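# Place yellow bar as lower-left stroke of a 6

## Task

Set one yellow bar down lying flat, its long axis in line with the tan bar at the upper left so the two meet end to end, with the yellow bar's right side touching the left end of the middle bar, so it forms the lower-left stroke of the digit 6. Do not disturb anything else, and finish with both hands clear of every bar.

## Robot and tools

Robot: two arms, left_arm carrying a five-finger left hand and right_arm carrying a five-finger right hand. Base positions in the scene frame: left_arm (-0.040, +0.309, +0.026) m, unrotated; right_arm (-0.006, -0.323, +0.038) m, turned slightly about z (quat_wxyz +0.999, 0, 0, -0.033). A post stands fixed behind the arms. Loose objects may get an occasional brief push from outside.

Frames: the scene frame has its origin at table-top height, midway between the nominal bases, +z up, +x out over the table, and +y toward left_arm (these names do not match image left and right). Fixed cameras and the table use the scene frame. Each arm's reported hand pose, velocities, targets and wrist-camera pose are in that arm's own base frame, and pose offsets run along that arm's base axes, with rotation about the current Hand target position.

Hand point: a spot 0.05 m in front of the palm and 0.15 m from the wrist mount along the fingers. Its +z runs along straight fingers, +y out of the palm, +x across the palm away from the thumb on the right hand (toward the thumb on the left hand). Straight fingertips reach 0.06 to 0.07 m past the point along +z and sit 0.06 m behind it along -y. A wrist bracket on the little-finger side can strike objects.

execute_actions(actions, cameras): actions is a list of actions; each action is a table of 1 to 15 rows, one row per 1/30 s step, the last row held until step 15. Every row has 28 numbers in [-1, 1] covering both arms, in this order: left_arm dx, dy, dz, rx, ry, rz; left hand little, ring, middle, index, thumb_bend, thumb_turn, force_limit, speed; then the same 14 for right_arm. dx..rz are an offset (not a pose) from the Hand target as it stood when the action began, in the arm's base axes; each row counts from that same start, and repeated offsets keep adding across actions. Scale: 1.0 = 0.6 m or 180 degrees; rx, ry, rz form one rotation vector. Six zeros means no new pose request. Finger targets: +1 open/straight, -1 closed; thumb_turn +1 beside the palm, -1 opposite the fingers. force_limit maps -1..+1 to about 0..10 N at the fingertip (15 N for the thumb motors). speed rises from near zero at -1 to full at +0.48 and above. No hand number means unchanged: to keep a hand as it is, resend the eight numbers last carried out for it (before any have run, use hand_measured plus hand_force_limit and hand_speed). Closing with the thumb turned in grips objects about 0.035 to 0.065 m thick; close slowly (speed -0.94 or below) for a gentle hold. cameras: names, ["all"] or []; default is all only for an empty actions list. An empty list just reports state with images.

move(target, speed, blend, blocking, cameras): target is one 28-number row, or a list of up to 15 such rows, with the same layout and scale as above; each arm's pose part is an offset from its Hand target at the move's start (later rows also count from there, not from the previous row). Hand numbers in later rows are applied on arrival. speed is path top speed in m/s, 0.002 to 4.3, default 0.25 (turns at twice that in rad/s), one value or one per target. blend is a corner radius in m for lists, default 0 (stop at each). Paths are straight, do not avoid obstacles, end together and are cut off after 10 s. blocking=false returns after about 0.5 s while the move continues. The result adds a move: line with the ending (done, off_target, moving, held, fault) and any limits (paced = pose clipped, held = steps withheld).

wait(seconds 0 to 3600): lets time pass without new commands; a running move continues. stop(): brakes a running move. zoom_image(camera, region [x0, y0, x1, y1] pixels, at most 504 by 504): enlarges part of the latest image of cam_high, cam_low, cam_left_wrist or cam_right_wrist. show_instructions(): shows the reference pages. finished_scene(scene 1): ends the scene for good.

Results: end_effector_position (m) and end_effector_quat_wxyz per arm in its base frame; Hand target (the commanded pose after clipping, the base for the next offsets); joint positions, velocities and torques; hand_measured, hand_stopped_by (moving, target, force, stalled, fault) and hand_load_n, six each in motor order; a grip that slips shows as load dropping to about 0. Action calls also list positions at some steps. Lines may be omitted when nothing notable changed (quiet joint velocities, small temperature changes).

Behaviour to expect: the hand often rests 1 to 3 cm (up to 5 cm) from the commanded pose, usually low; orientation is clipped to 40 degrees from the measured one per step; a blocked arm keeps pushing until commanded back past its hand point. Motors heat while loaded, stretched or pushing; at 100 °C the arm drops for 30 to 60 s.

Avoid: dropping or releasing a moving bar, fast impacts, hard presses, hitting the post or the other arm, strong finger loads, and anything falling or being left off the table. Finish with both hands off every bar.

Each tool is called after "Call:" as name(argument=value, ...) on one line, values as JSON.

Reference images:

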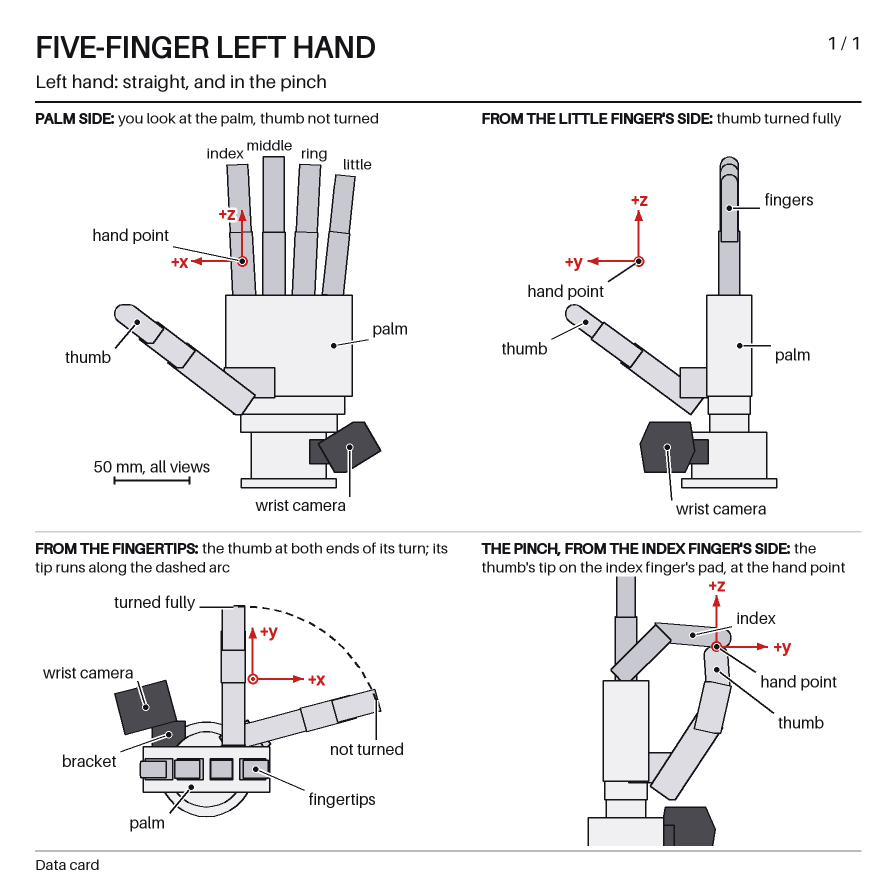

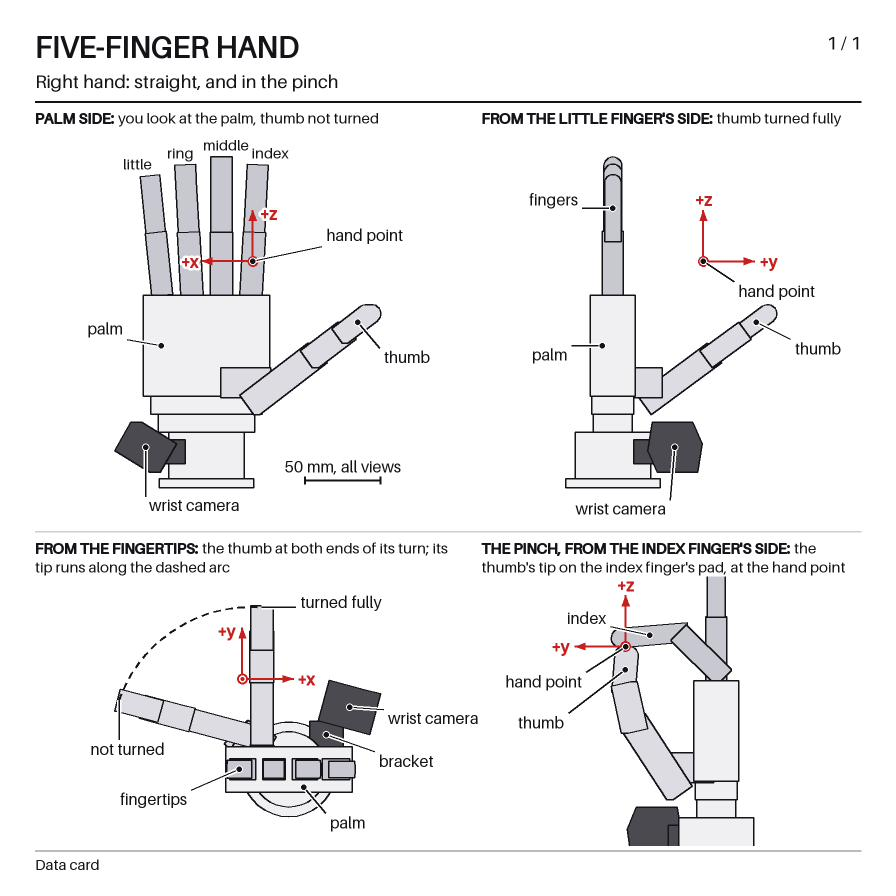

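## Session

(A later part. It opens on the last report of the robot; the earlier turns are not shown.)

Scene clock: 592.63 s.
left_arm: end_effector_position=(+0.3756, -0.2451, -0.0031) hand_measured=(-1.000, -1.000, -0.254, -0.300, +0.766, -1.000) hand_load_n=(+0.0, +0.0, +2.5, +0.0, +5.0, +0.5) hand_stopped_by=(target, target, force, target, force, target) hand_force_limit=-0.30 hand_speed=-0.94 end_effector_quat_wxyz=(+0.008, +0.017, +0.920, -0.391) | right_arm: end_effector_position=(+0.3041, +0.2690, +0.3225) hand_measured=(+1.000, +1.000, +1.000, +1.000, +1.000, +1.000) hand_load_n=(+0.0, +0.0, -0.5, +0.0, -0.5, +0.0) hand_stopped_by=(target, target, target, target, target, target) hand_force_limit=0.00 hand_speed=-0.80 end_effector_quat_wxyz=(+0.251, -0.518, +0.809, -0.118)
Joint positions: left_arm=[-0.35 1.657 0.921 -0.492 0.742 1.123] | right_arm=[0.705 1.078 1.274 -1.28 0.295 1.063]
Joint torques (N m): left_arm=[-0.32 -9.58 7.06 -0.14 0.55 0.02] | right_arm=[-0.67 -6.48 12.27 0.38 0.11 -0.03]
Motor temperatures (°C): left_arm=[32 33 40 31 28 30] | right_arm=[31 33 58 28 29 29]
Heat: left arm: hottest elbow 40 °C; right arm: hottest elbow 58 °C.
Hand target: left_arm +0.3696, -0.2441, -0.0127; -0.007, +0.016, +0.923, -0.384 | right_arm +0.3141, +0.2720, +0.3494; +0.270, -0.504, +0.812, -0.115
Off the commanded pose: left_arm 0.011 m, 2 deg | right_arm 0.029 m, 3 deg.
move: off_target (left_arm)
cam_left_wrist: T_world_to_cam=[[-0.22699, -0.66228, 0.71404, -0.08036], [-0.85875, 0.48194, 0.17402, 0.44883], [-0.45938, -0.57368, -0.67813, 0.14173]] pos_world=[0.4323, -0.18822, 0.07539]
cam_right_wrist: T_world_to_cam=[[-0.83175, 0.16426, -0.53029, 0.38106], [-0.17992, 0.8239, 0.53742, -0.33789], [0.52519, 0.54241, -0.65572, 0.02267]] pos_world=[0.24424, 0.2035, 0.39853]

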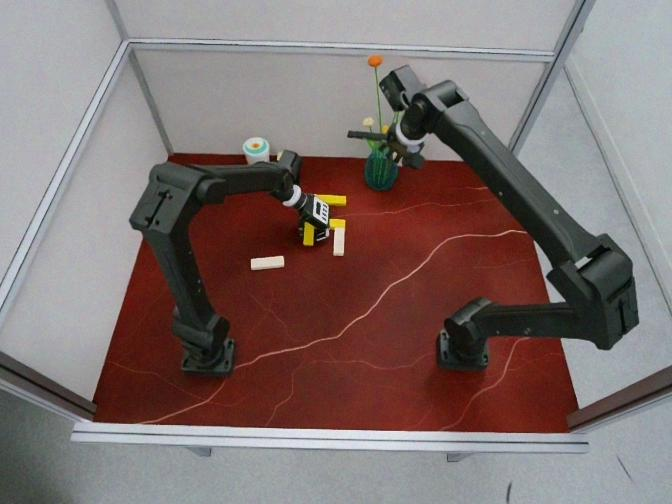

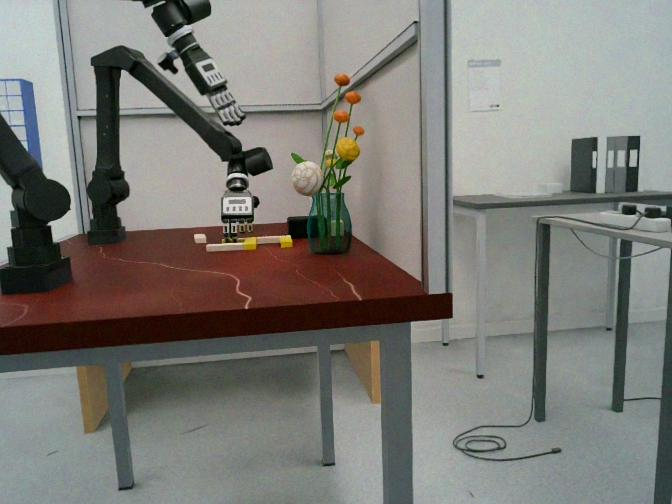

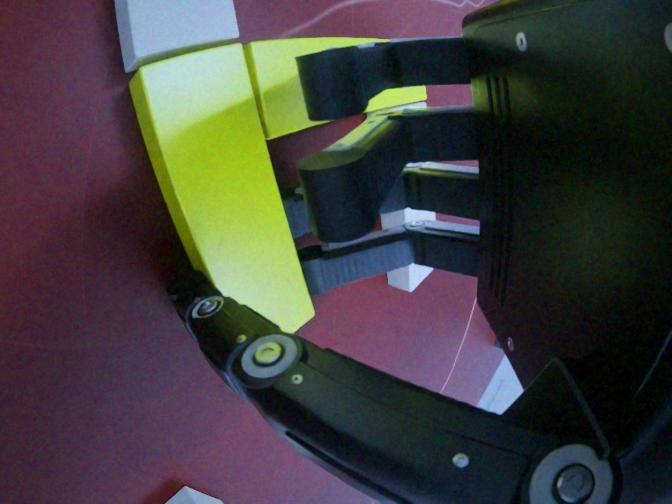

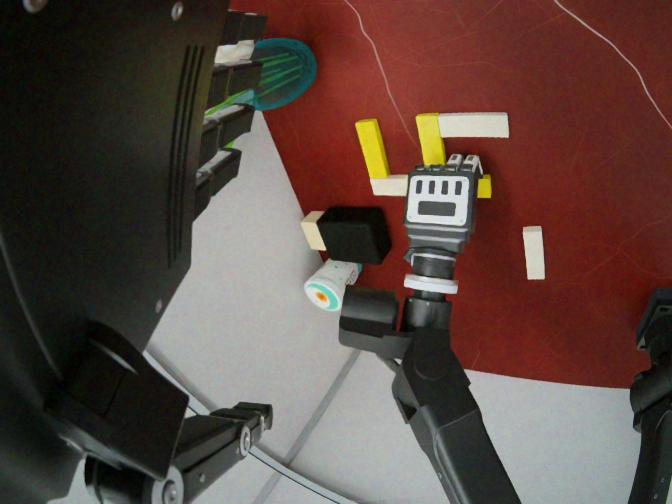

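Call:
move(target=[0.01,-0.001,0,0,0,0,-1,-1,-0.3,-0.3,0.4,-1,-0.3,-0.94,0,0,0,0,0,0,1,1,1,1,1,1,0,-0.8], speed=0.03, cameras=["cam_left_wrist","cam_high","cam_low"])

Call:
zoom_image(camera="cam_left_wrist", region=[100, 20, 260, 140])

Call:
zoom_image(camera="cam_high", region=[290, 190, 350, 250])

Scene clock: 599.47 s.
left_arm: end_effector_position=(+0.3748, -0.2447, -0.0028) hand_measured=(-1.000, -1.000, -0.254, -0.300, +0.766, -1.000) hand_load_n=(+0.0, +0.0, +2.5, +0.5, +5.0, +0.5) hand_stopped_by=(target, target, force, target, force, target) hand_force_limit=-0.30 hand_speed=-0.94 end_effector_quat_wxyz=(+0.006, +0.018, +0.921, -0.390) | right_arm: end_effector_position=(+0.3041, +0.2690, +0.3225) hand_measured=(+1.000, +1.000, +1.000, +1.000, +1.000, +1.000) hand_load_n=(+0.0, +0.0, +0.0, +0.0, +0.0, -0.5) hand_stopped_by=(target, target, target, target, target, target) hand_force_limit=0.00 hand_speed=-0.80 end_effector_quat_wxyz=(+0.251, -0.518, +0.809, -0.118)
Joint positions: left_arm=[-0.35 1.657 0.923 -0.501 0.742 1.128] | right_arm=[0.705 1.078 1.274 -1.28 0.295 1.063]
Joint torques (N m): left_arm=[-0.56 -8.29 8.49 0.1 0.51 -0.01] | right_arm=[-0.67 -6.59 12.3 0.38 0.11 -0.02]
Motor temperatures (°C): left_arm=[32 33 40 31 28 30] | right_arm=[31 33 58 28 29 29]
Heat: left arm: hottest elbow 40 °C; right arm: hottest elbow 58 °C.
Hand target: left_arm +0.3758, -0.2447, -0.0126; -0.006, +0.016, +0.923, -0.384 | right_arm +0.3141, +0.2720, +0.3494; +0.270, -0.504, +0.812, -0.115
Off the commanded pose: left_arm 0.010 m, 2 deg | right_arm 0.029 m, 3 deg.
move: done
cam_left_wrist: T_world_to_cam=[[-0.22754, -0.66285, 0.71334, -0.08048], [-0.85655, 0.4847, 0.17717, 0.44776], [-0.46319, -0.5707, -0.67805, 0.14395]] pos_world=[0.4319, -0.18823, 0.07569]
Images, in order (width x height): cam_high 672x504, cam_low 672x504, cam_left_wrist 672x504.

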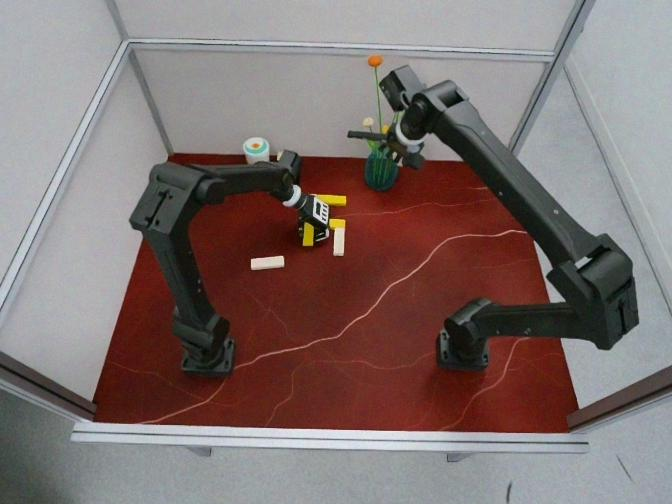

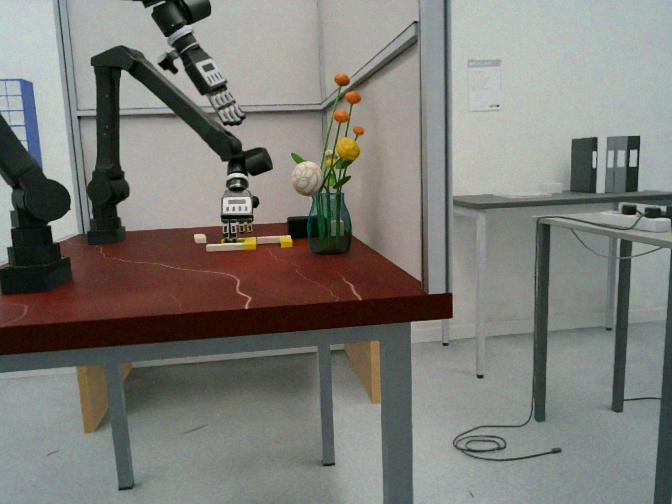

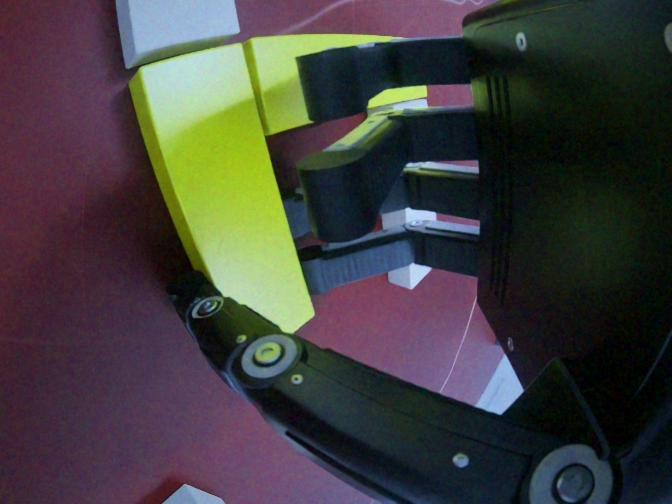

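Scaled by 3.150 from the camera's image (finer frame: 960x720).

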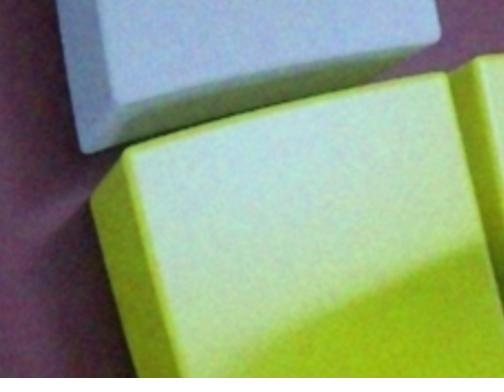

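Scaled by 8.400 from the camera's image (finer frame: 960x720).

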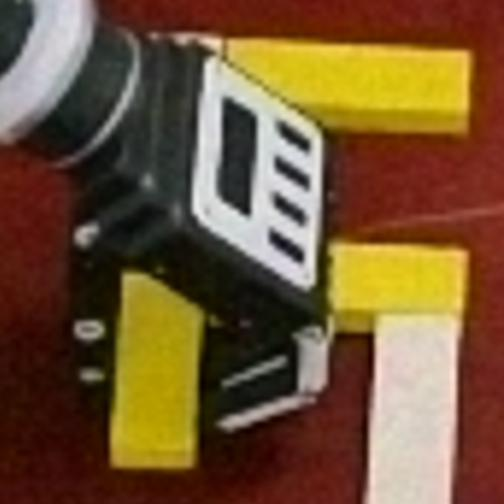

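Call:
move(target=[0.014,-0.003,-0.003,0,0,0,-1,-1,-0.3,-0.3,0.4,-1,-0.3,-0.94,0,0,0,0,0,0,1,1,1,1,1,1,0,-0.8], speed=0.03, cameras=["cam_left_wrist","cam_high","cam_low"])

Call:
zoom_image(camera="cam_left_wrist", region=[100, 20, 260, 140])

Call:
zoom_image(camera="cam_high", region=[290, 190, 350, 250])

Scene clock: 605.20 s.
left_arm: end_effector_position=(+0.3798, -0.2471, -0.0029) hand_measured=(-1.000, -1.000, -0.254, -0.300, +0.766, -1.000) hand_load_n=(+0.0, +0.0, +2.0, +0.5, +5.0, +1.0) hand_stopped_by=(target, target, force, target, force, target) hand_force_limit=-0.30 hand_speed=-0.94 end_effector_quat_wxyz=(+0.002, +0.017, +0.921, -0.390) | right_arm: end_effector_position=(+0.3041, +0.2690, +0.3225) hand_measured=(+1.000, +1.000, +1.000, +1.000, +1.000, +1.000) hand_load_n=(+0.0, +0.0, +0.0, +0.0, +0.0, +0.0) hand_stopped_by=(target, target, target, target, target, target) hand_force_limit=0.00 hand_speed=-0.80 end_effector_quat_wxyz=(+0.251, -0.518, +0.809, -0.118)
Joint positions: left_arm=[-0.35 1.673 0.944 -0.513 0.745 1.128] | right_arm=[0.705 1.078 1.274 -1.28 0.295 1.063]
Joint torques (N m): left_arm=[0.03 -8.94 8.87 0.29 0.41 -0.04] | right_arm=[-0.67 -6.59 12.3 0.35 0.11 -0.02]
Motor temperatures (°C): left_arm=[32 33 40 31 28 30] | right_arm=[31 33 58 28 29 29]
Heat: left arm: hottest elbow 40 °C; right arm: hottest elbow 58 °C.
Hand target: left_arm +0.3840, -0.2465, -0.0146; -0.007, +0.016, +0.923, -0.384 | right_arm +0.3141, +0.2720, +0.3494; +0.270, -0.504, +0.812, -0.115
Off the commanded pose: left_arm 0.012 m, 1 deg | right_arm 0.029 m, 3 deg.
move: off_target (left_arm)
cam_left_wrist: T_world_to_cam=[[-0.22344, -0.66221, 0.71523, -0.08226], [-0.85475, 0.4858, 0.18276, 0.45282], [-0.46848, -0.57051, -0.67457, 0.14693]] pos_world=[0.4375, -0.19062, 0.07519]
Images, in order (width x height): cam_high 672x504, cam_low 672x504, cam_left_wrist 672x504.

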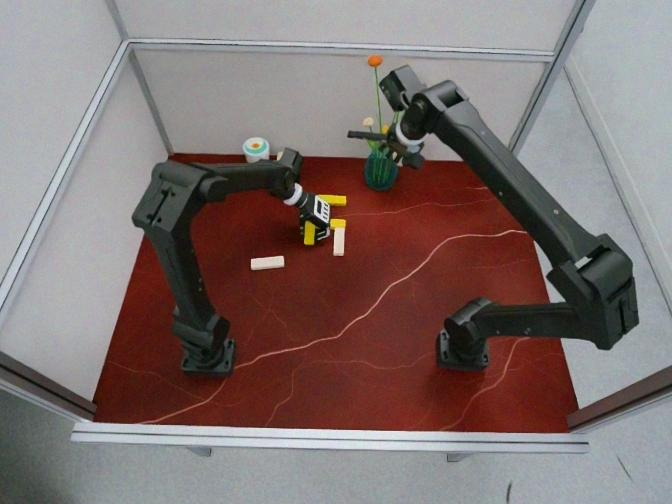

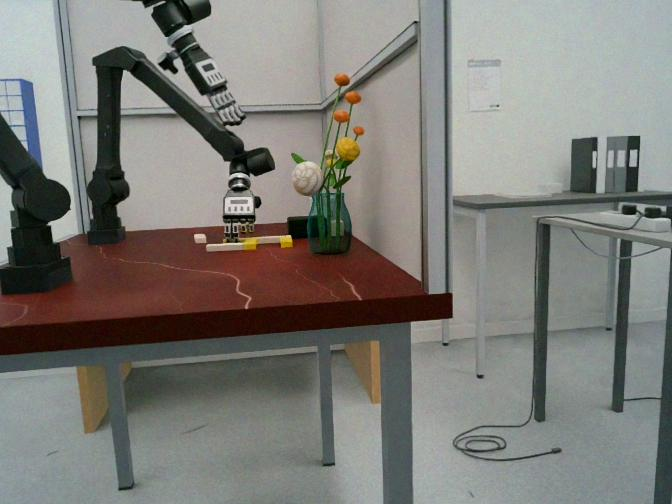

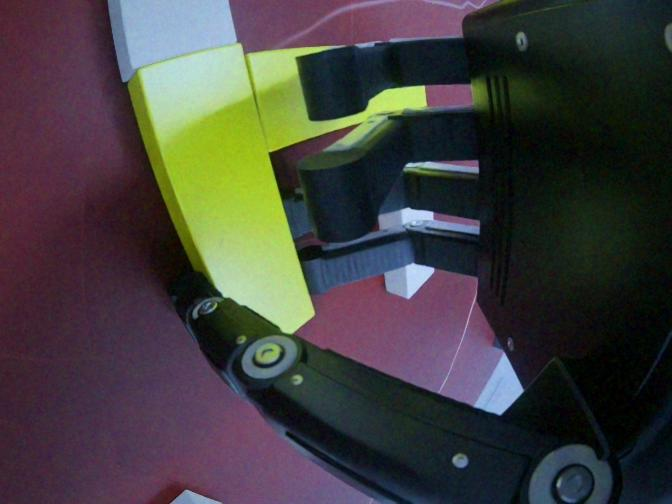

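Scaled by 3.150 from the camera's image (finer frame: 960x720).

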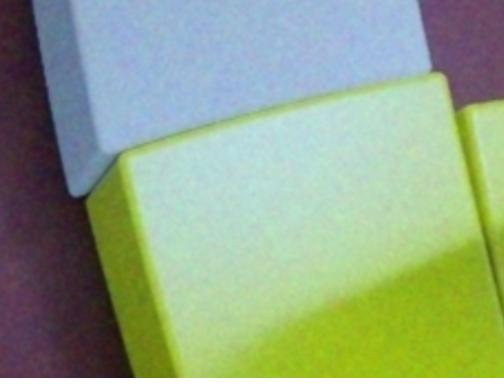

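Scaled by 8.400 from the camera's image (finer frame: 960x720).

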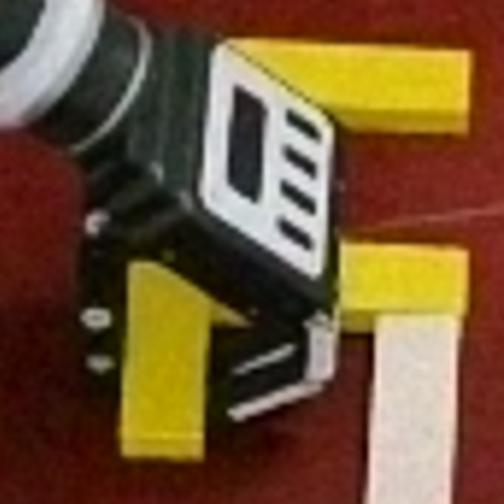

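Call:
execute_actions(actions=[], cameras=["all"])

Scene clock: 622.60 s.
left_arm: end_effector_position=(+0.3798, -0.2471, -0.0029) hand_measured=(-1.000, -1.000, -0.254, -0.300, +0.766, -1.000) hand_load_n=(+0.0, +0.0, +2.0, +0.5, +5.0, +1.0) hand_stopped_by=(target, target, force, target, force, target) hand_force_limit=-0.30 hand_speed=-0.94 end_effector_quat_wxyz=(+0.002, +0.017, +0.921, -0.390) | right_arm: end_effector_position=(+0.3041, +0.2690, +0.3225) hand_measured=(+1.000, +1.000, +1.000, +1.000, +1.000, +1.000) hand_load_n=(+0.0, +0.0, +0.0, +0.0, +0.0, -0.5) hand_stopped_by=(target, target, target, target, target, target) hand_force_limit=0.00 hand_speed=-0.80 end_effector_quat_wxyz=(+0.251, -0.518, +0.809, -0.118)
Joint positions: left_arm=[-0.35 1.673 0.944 -0.513 0.745 1.128] | right_arm=[0.705 1.078 1.274 -1.28 0.295 1.063]
Joint velocities: within noise
Joint torques (N m): left_arm=[-0.15 -8.53 8.68 0.31 0.42 -0.03] | right_arm=[-0.67 -6.42 12.27 0.32 0.11 -0.02]
Motor temperatures (°C): left_arm=[32 33 41 31 28 30] | right_arm=[31 33 58 28 29 29]
Heat: left arm: hottest elbow 41 °C; right arm: hottest elbow 58 °C.
Hand target: left_arm +0.3840, -0.2465, -0.0146; -0.007, +0.016, +0.923, -0.384 | right_arm +0.3141, +0.2720, +0.3494; +0.270, -0.504, +0.812, -0.115
Off the commanded pose: left_arm 0.012 m, 1 deg | right_arm 0.029 m, 3 deg.
camera_calibration:
cam_left_wrist: T_world_to_cam=[[-0.22344, -0.66221, 0.71523, -0.08226], [-0.85475, 0.4858, 0.18276, 0.45282], [-0.46848, -0.57051, -0.67457, 0.14693]] pos_world=[0.4375, -0.19062, 0.07519]
cam_right_wrist: T_world_to_cam=[[-0.83175, 0.16426, -0.53029, 0.38106], [-0.17992, 0.8239, 0.53742, -0.33789], [0.52519, 0.54241, -0.65572, 0.02267]] pos_world=[0.24424, 0.2035, 0.39853]

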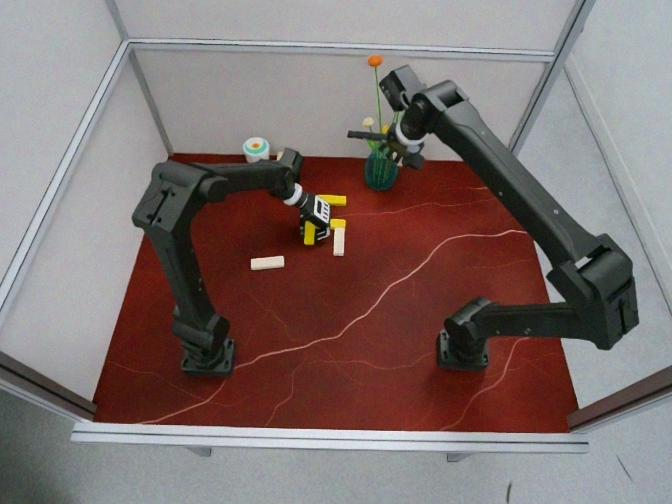

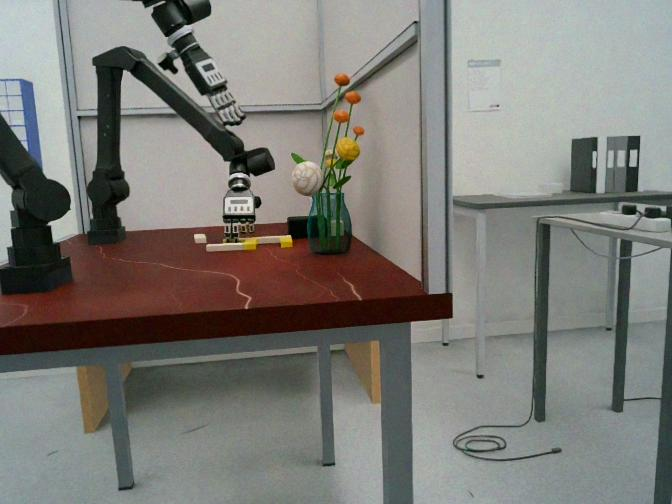

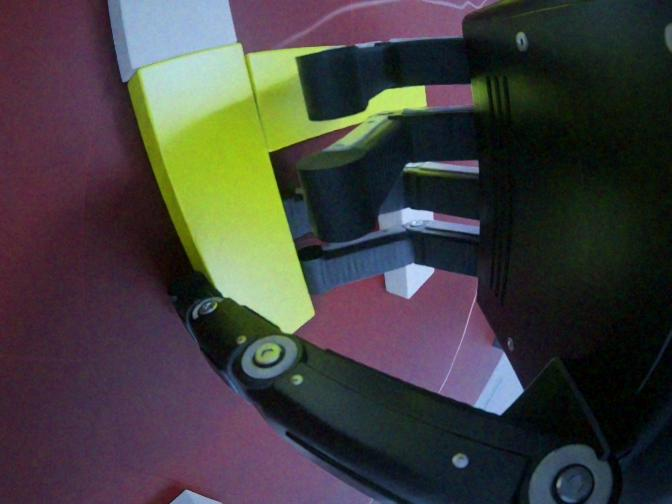

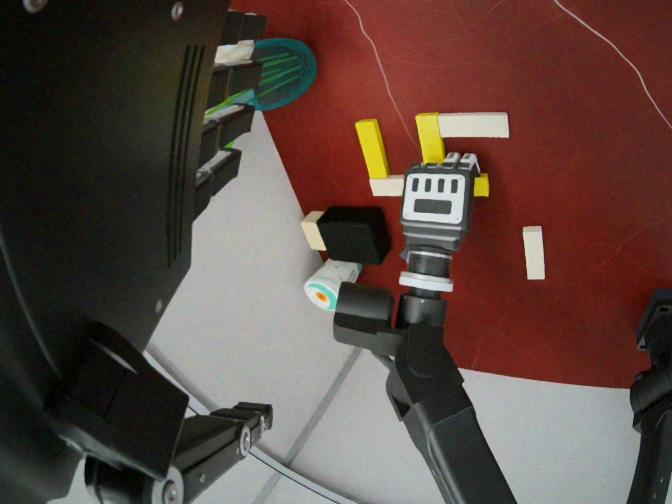

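Call:
move(target=[0,0,0,0,0,0,-1,-1,-0.3,-0.3,1,-1,-0.3,-0.85,0,0,0,0,0,0,1,1,1,1,1,1,0,-0.8], cameras=["cam_left_wrist"])

Scene clock: 627.30 s.
left_arm: end_effector_position=(+0.3796, -0.2471, -0.0054) hand_measured=(-1.000, -1.000, -0.254, -0.300, +1.000, -1.000) hand_load_n=(+0.0, +0.0, +0.0, +0.0, -0.5, +0.0) hand_stopped_by=(target, target, force, target, target, target) hand_force_limit=-0.30 hand_speed=-0.85 end_effector_quat_wxyz=(+0.000, +0.017, +0.921, -0.390) | right_arm: end_effector_position=(+0.3041, +0.2690, +0.3225) hand_measured=(+1.000, +1.000, +1.000, +1.000, +1.000, +1.000) hand_load_n=(+0.0, +0.0, +0.0, -0.5, +0.0, +0.0) hand_stopped_by=(target, target, target, target, target, target) hand_force_limit=0.00 hand_speed=-0.80 end_effector_quat_wxyz=(+0.251, -0.518, +0.809, -0.118)
Joint positions: left_arm=[-0.35 1.68 0.946 -0.513 0.746 1.13] | right_arm=[0.705 1.078 1.274 -1.28 0.295 1.063]
Joint torques (N m): left_arm=[-0.67 -8.76 8.5 0.09 0.38 -0.02] | right_arm=[-0.56 -6.53 12.27 0.35 0.11 -0.03]
Motor temperatures (°C): left_arm=[32 33 41 31 28 30] | right_arm=[31 33 58 28 29 29]
Heat: left arm: hottest elbow 41 °C; right arm: hottest elbow 58 °C.
Hand target: left_arm +0.3840, -0.2465, -0.0144; -0.007, +0.016, +0.923, -0.384 | right_arm +0.3141, +0.2720, +0.3494; +0.270, -0.504, +0.812, -0.115
Off the commanded pose: left_arm 0.010 m, 1 deg | right_arm 0.029 m, 3 deg.
move: done
cam_left_wrist: T_world_to_cam=[[-0.22113, -0.66282, 0.71538, -0.08149], [-0.85326, 0.48672, 0.18721, 0.45273], [-0.47228, -0.56901, -0.67319, 0.14699]] pos_world=[0.4377, -0.19073, 0.07249]

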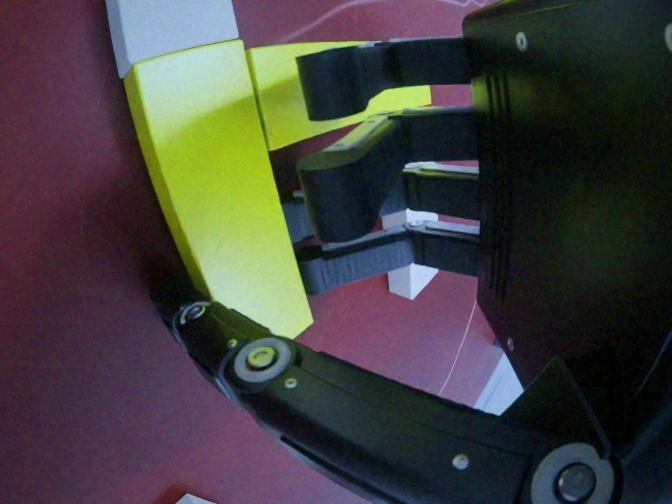

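Call:
zoom_image(camera="cam_left_wrist", region=[100, 0, 440, 260])

Scaled by 1.482 from the camera's image (finer frame: 960x720).

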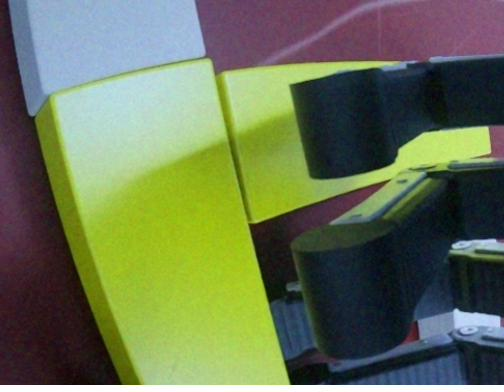

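Call:
move(target=[0.008,-0.01,0.03,0,0,0,-1,-1,-0.3,-0.3,1,-1,-0.3,-0.85,0,0,0,0,0,0,1,1,1,1,1,1,0,-0.8], cameras=["cam_left_wrist"], speed=0.05)

Scene clock: 644.33 s.
left_arm: end_effector_position=(+0.3803, -0.2462, -0.0002) hand_measured=(-1.000, -1.000, -0.254, -0.300, +1.000, -1.000) hand_load_n=(+0.0, +0.0, +0.0, +0.5, +0.0, +0.0) hand_stopped_by=(target, target, force, target, target, target) hand_force_limit=-0.30 hand_speed=-0.85 end_effector_quat_wxyz=(-0.008, +0.012, +0.923, -0.384) | right_arm: end_effector_position=(+0.3041, +0.2690, +0.3225) hand_measured=(+1.000, +1.000, +1.000, +1.000, +1.000, +1.000) hand_load_n=(+0.0, +0.0, +0.0, +0.0, +0.0, -0.5) hand_stopped_by=(target, target, target, target, target, target) hand_force_limit=0.00 hand_speed=-0.80 end_effector_quat_wxyz=(+0.251, -0.518, +0.809, -0.118)
Joint positions: left_arm=[-0.35 1.68 0.968 -0.557 0.739 1.13] | right_arm=[0.705 1.078 1.274 -1.28 0.295 1.063]
Joint torques (N m): left_arm=[-1.38 -11.46 9.44 0.18 0.56 -0.14] | right_arm=[-0.67 -6.59 12.29 0.39 0.11 -0.02]
Motor temperatures (°C): left_arm=[32 32 40 31 28 30] | right_arm=[31 33 58 28 29 29]
Heat: left arm: hottest elbow 40 °C; right arm: hottest elbow 58 °C.
Hand target: left_arm +0.3889, -0.2525, +0.0036; -0.006, +0.016, +0.923, -0.384 | right_arm +0.3141, +0.2720, +0.3494; +0.270, -0.504, +0.812, -0.115
Off the commanded pose: left_arm 0.011 m, 0 deg | right_arm 0.029 m, 3 deg.
move: off_target (left_arm)
cam_left_wrist: T_world_to_cam=[[-0.20674, -0.67269, 0.71046, -0.09234], [-0.85056, 0.48243, 0.20928, 0.44993], [-0.48353, -0.56102, -0.6719, 0.15764]] pos_world=[0.43982, -0.19074, 0.07736]

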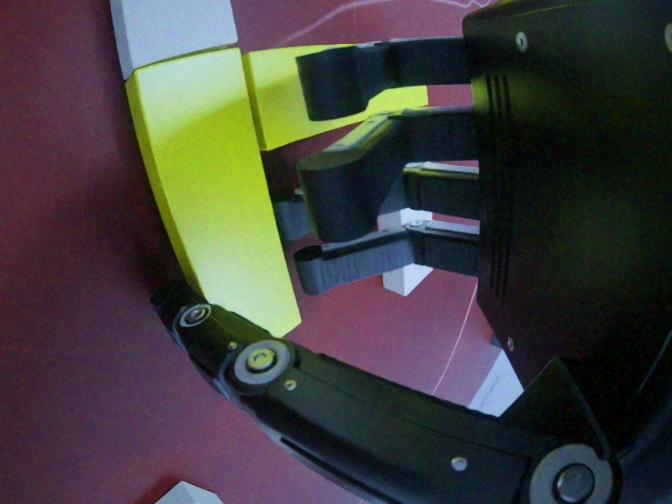

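Call:
zoom_image(camera="cam_left_wrist", region=[80, 0, 440, 350])

Call:
zoom_image(camera="cam_left_wrist", region=[100, 20, 300, 170])

Scaled by 1.400 from the camera's image (finer frame: 960x720).

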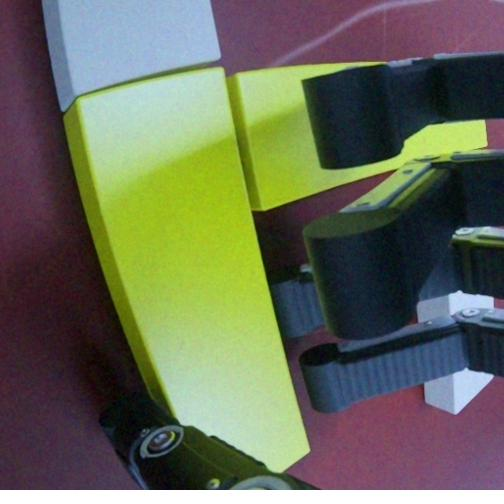

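Scaled by 2.520 from the camera's image (finer frame: 960x720).

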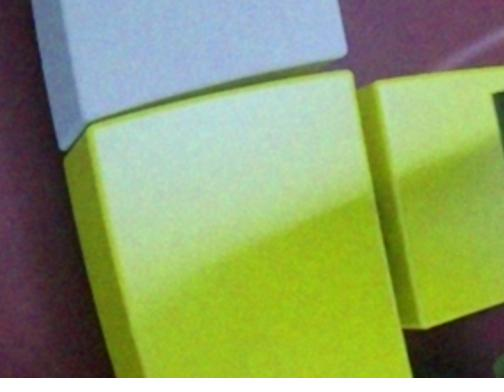

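Call:
move(target=[0.004,-0.006,0.02,0,0,0,-1,-1,-0.15,-0.2,1,-1,-0.3,-0.85,0,0,0,0,0,0,1,1,1,1,1,1,0,-0.8], cameras=["cam_left_wrist"], speed=0.05)

Call:
zoom_image(camera="cam_left_wrist", region=[80, 0, 440, 350])

Scene clock: 658.60 s.
left_arm: end_effector_position=(+0.3823, -0.2476, +0.0055) hand_measured=(-1.000, -1.000, -0.150, -0.200, +1.000, -1.000) hand_load_n=(+0.0, +0.0, +0.0, +0.0, +0.0, +0.0) hand_stopped_by=(target, target, target, target, target, target) hand_force_limit=-0.30 hand_speed=-0.85 end_effector_quat_wxyz=(-0.013, +0.010, +0.924, -0.382) | right_arm: end_effector_position=(+0.3041, +0.2690, +0.3225) hand_measured=(+1.000, +1.000, +1.000, +1.000, +1.000, +1.000) hand_load_n=(+0.0, +0.0, +0.0, +0.0, +0.0, -0.5) hand_stopped_by=(target, target, target, target, target, target) hand_force_limit=0.00 hand_speed=-0.80 end_effector_quat_wxyz=(+0.251, -0.518, +0.809, -0.118)
Joint positions: left_arm=[-0.352 1.68 0.989 -0.587 0.738 1.127] | right_arm=[0.705 1.078 1.274 -1.28 0.295 1.063]
Joint torques (N m): left_arm=[-1.61 -12.16 9.65 0.16 0.59 -0.18] | right_arm=[-0.62 -6.59 12.3 0.36 0.11 -0.01]
Motor temperatures (°C): left_arm=[31 33 40 31 28 30] | right_arm=[31 33 59 28 29 29]
Heat: left arm: hottest elbow 40 °C; right arm: hottest elbow 59 °C.
Hand target: left_arm +0.3913, -0.2561, +0.0156; -0.006, +0.016, +0.923, -0.384 | right_arm +0.3141, +0.2720, +0.3494; +0.270, -0.504, +0.812, -0.115
Off the commanded pose: left_arm 0.016 m, 1 deg | right_arm 0.029 m, 3 deg.
move: off_target (left_arm)
cam_left_wrist: T_world_to_cam=[[-0.19872, -0.67617, 0.70944, -0.10096], [-0.84864, 0.4808, 0.22053, 0.44988], [-0.49022, -0.55824, -0.66937, 0.16485]] pos_world=[0.44254, -0.19254, 0.08276]

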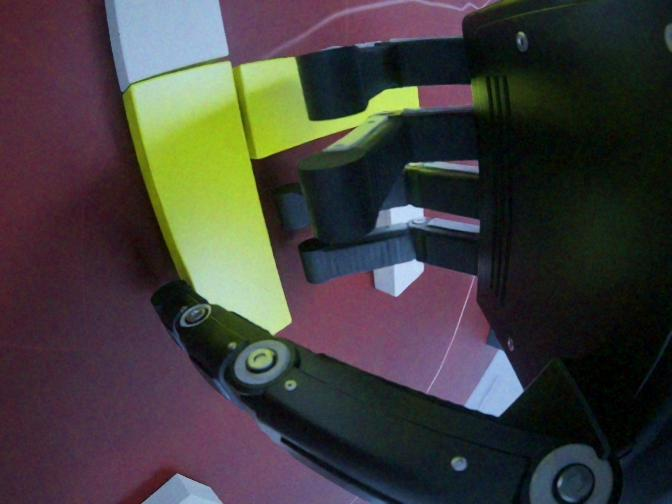

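Scaled by 1.400 from the camera's image (finer frame: 960x720).

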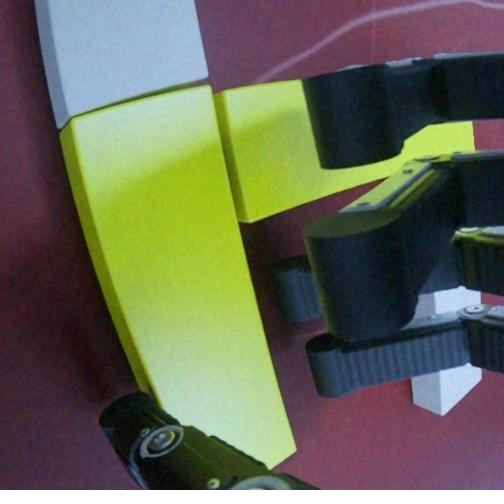

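Call:
move(target=[[0.01,0.0,0.05,0,0,0,-1,-1,-0.15,-0.2,1,-1,-0.3,-0.85,0,0,0,0,0,0,1,1,1,1,1,1,0,-0.8],[0.015,0.01,0.2,0,0,0,-1,-1,-0.15,-0.2,1,-1,-0.3,-0.85,0,0,0,0,0,0,1,1,1,1,1,1,0,-0.8]], cameras=["cam_left_wrist","cam_high","cam_right_wrist"], speed=[0.04,0.1], blend=[0.005,0])

Call:
zoom_image(camera="cam_left_wrist", region=[80, 0, 440, 350])

Scene clock: 669.47 s.
left_arm: end_effector_position=(+0.3883, -0.2498, +0.1215) hand_measured=(-1.000, -1.000, -0.150, -0.200, +1.000, -1.000) hand_load_n=(+0.0, +0.0, +0.0, +0.0, +0.0, +0.0) hand_stopped_by=(target, target, target, target, target, target) hand_force_limit=-0.30 hand_speed=-0.85 end_effector_quat_wxyz=(-0.021, +0.011, +0.925, -0.379) | right_arm: end_effector_position=(+0.3041, +0.2690, +0.3225) hand_measured=(+1.000, +1.000, +1.000, +1.000, +1.000, +1.000) hand_load_n=(+0.0, +0.0, +0.0, +0.0, +0.0, +0.0) hand_stopped_by=(target, target, target, target, target, target) hand_force_limit=0.00 hand_speed=-0.80 end_effector_quat_wxyz=(+0.251, -0.518, +0.809, -0.118)
Joint positions: left_arm=[-0.352 1.546 1.175 -0.929 0.74 1.136] | right_arm=[0.705 1.078 1.274 -1.28 0.295 1.063]
Joint torques (N m): left_arm=[0.38 -12.16 11.15 0.38 0.68 -0.03] | right_arm=[-0.67 -6.59 12.29 0.36 0.1 -0.02]
Motor temperatures (°C): left_arm=[31 33 41 31 28 30] | right_arm=[31 33 59 28 29 29]
Heat: left arm: hottest elbow 41 °C; right arm: hottest elbow 59 °C.
Hand target: left_arm +0.4003, -0.2501, +0.1354; -0.007, +0.016, +0.923, -0.384 | right_arm +0.3141, +0.2720, +0.3494; +0.270, -0.504, +0.812, -0.115
Off the commanded pose: left_arm 0.019 m, 2 deg | right_arm 0.029 m, 3 deg.
move: off_target (left_arm)
cam_left_wrist: T_world_to_cam=[[-0.19359, -0.67862, 0.70852, -0.18595], [-0.84171, 0.48591, 0.23543, 0.42732], [-0.50404, -0.55079, -0.66526, 0.25088]] pos_world=[0.45013, -0.19565, 0.19805]
cam_right_wrist: T_world_to_cam=[[-0.83175, 0.16426, -0.53029, 0.38106], [-0.17992, 0.8239, 0.53742, -0.33789], [0.52519, 0.54241, -0.65572, 0.02267]] pos_world=[0.24424, 0.2035, 0.39853]
Images, in order (width x height): cam_high 672x504, cam_left_wrist 672x504, cam_right_wrist 672x504.

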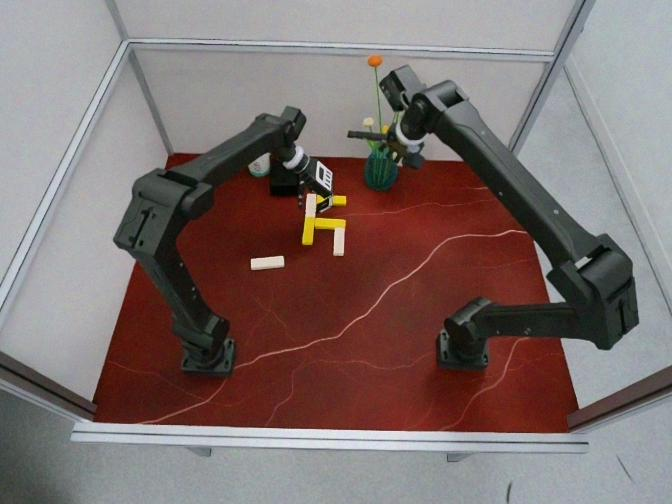

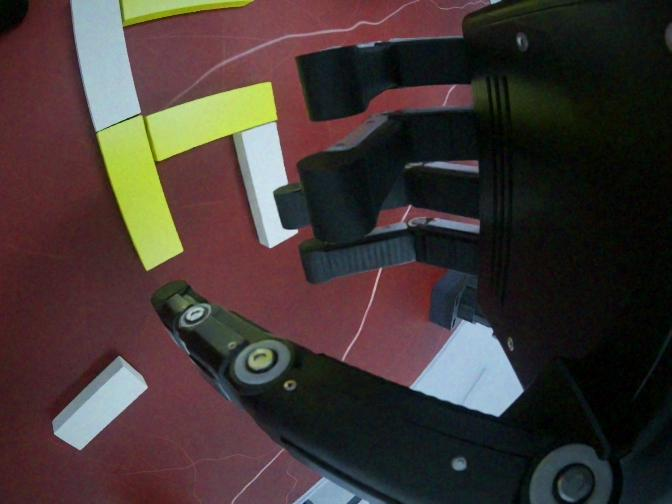

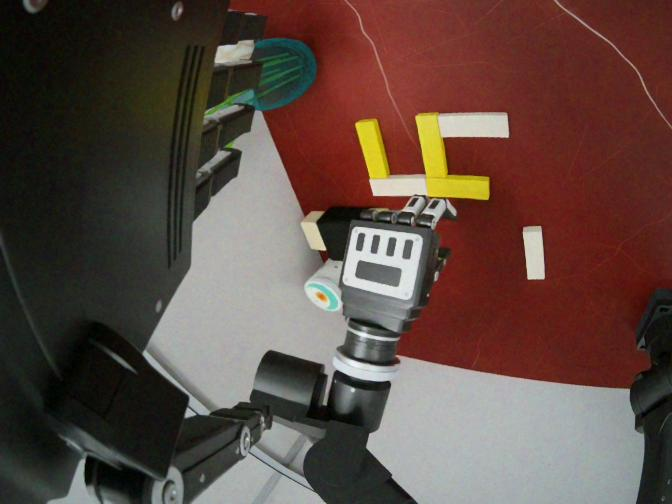

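Scaled by 1.400 from the camera's image (finer frame: 960x720).

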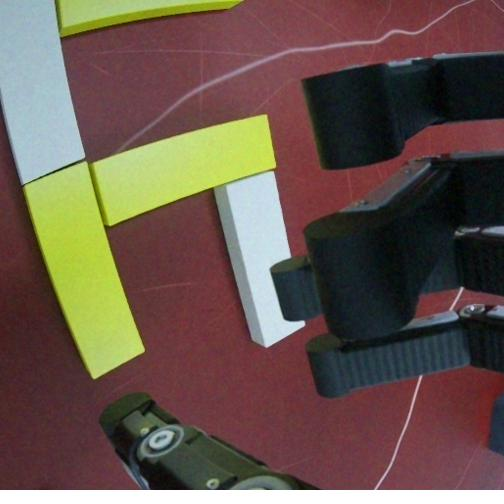

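Call:
zoom_image(camera="cam_right_wrist", region=[340, 90, 520, 225])

Call:
zoom_image(camera="cam_high", region=[270, 185, 370, 265])

Call:
zoom_image(camera="cam_left_wrist", region=[60, 60, 290, 280])

Scaled by 2.800 from the camera's image (finer frame: 960x720).

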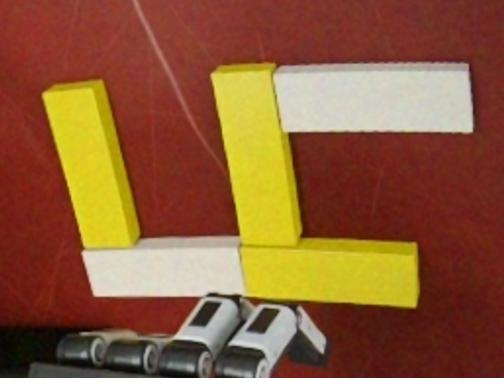

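Scaled by 5.040 from the camera's image (finer frame: 960x720).

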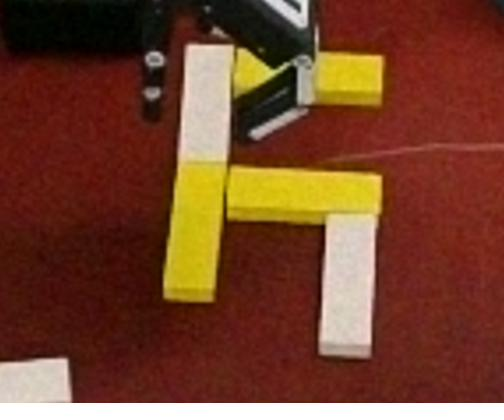

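Scaled by 2.191 from the camera's image (finer frame: 960x720).

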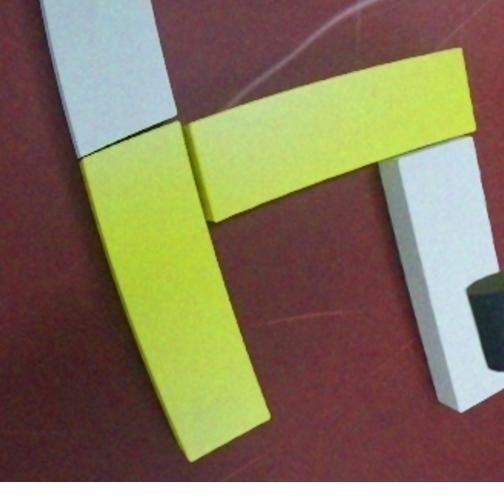

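Call:
finished_scene()

The scene is finished: the task was done.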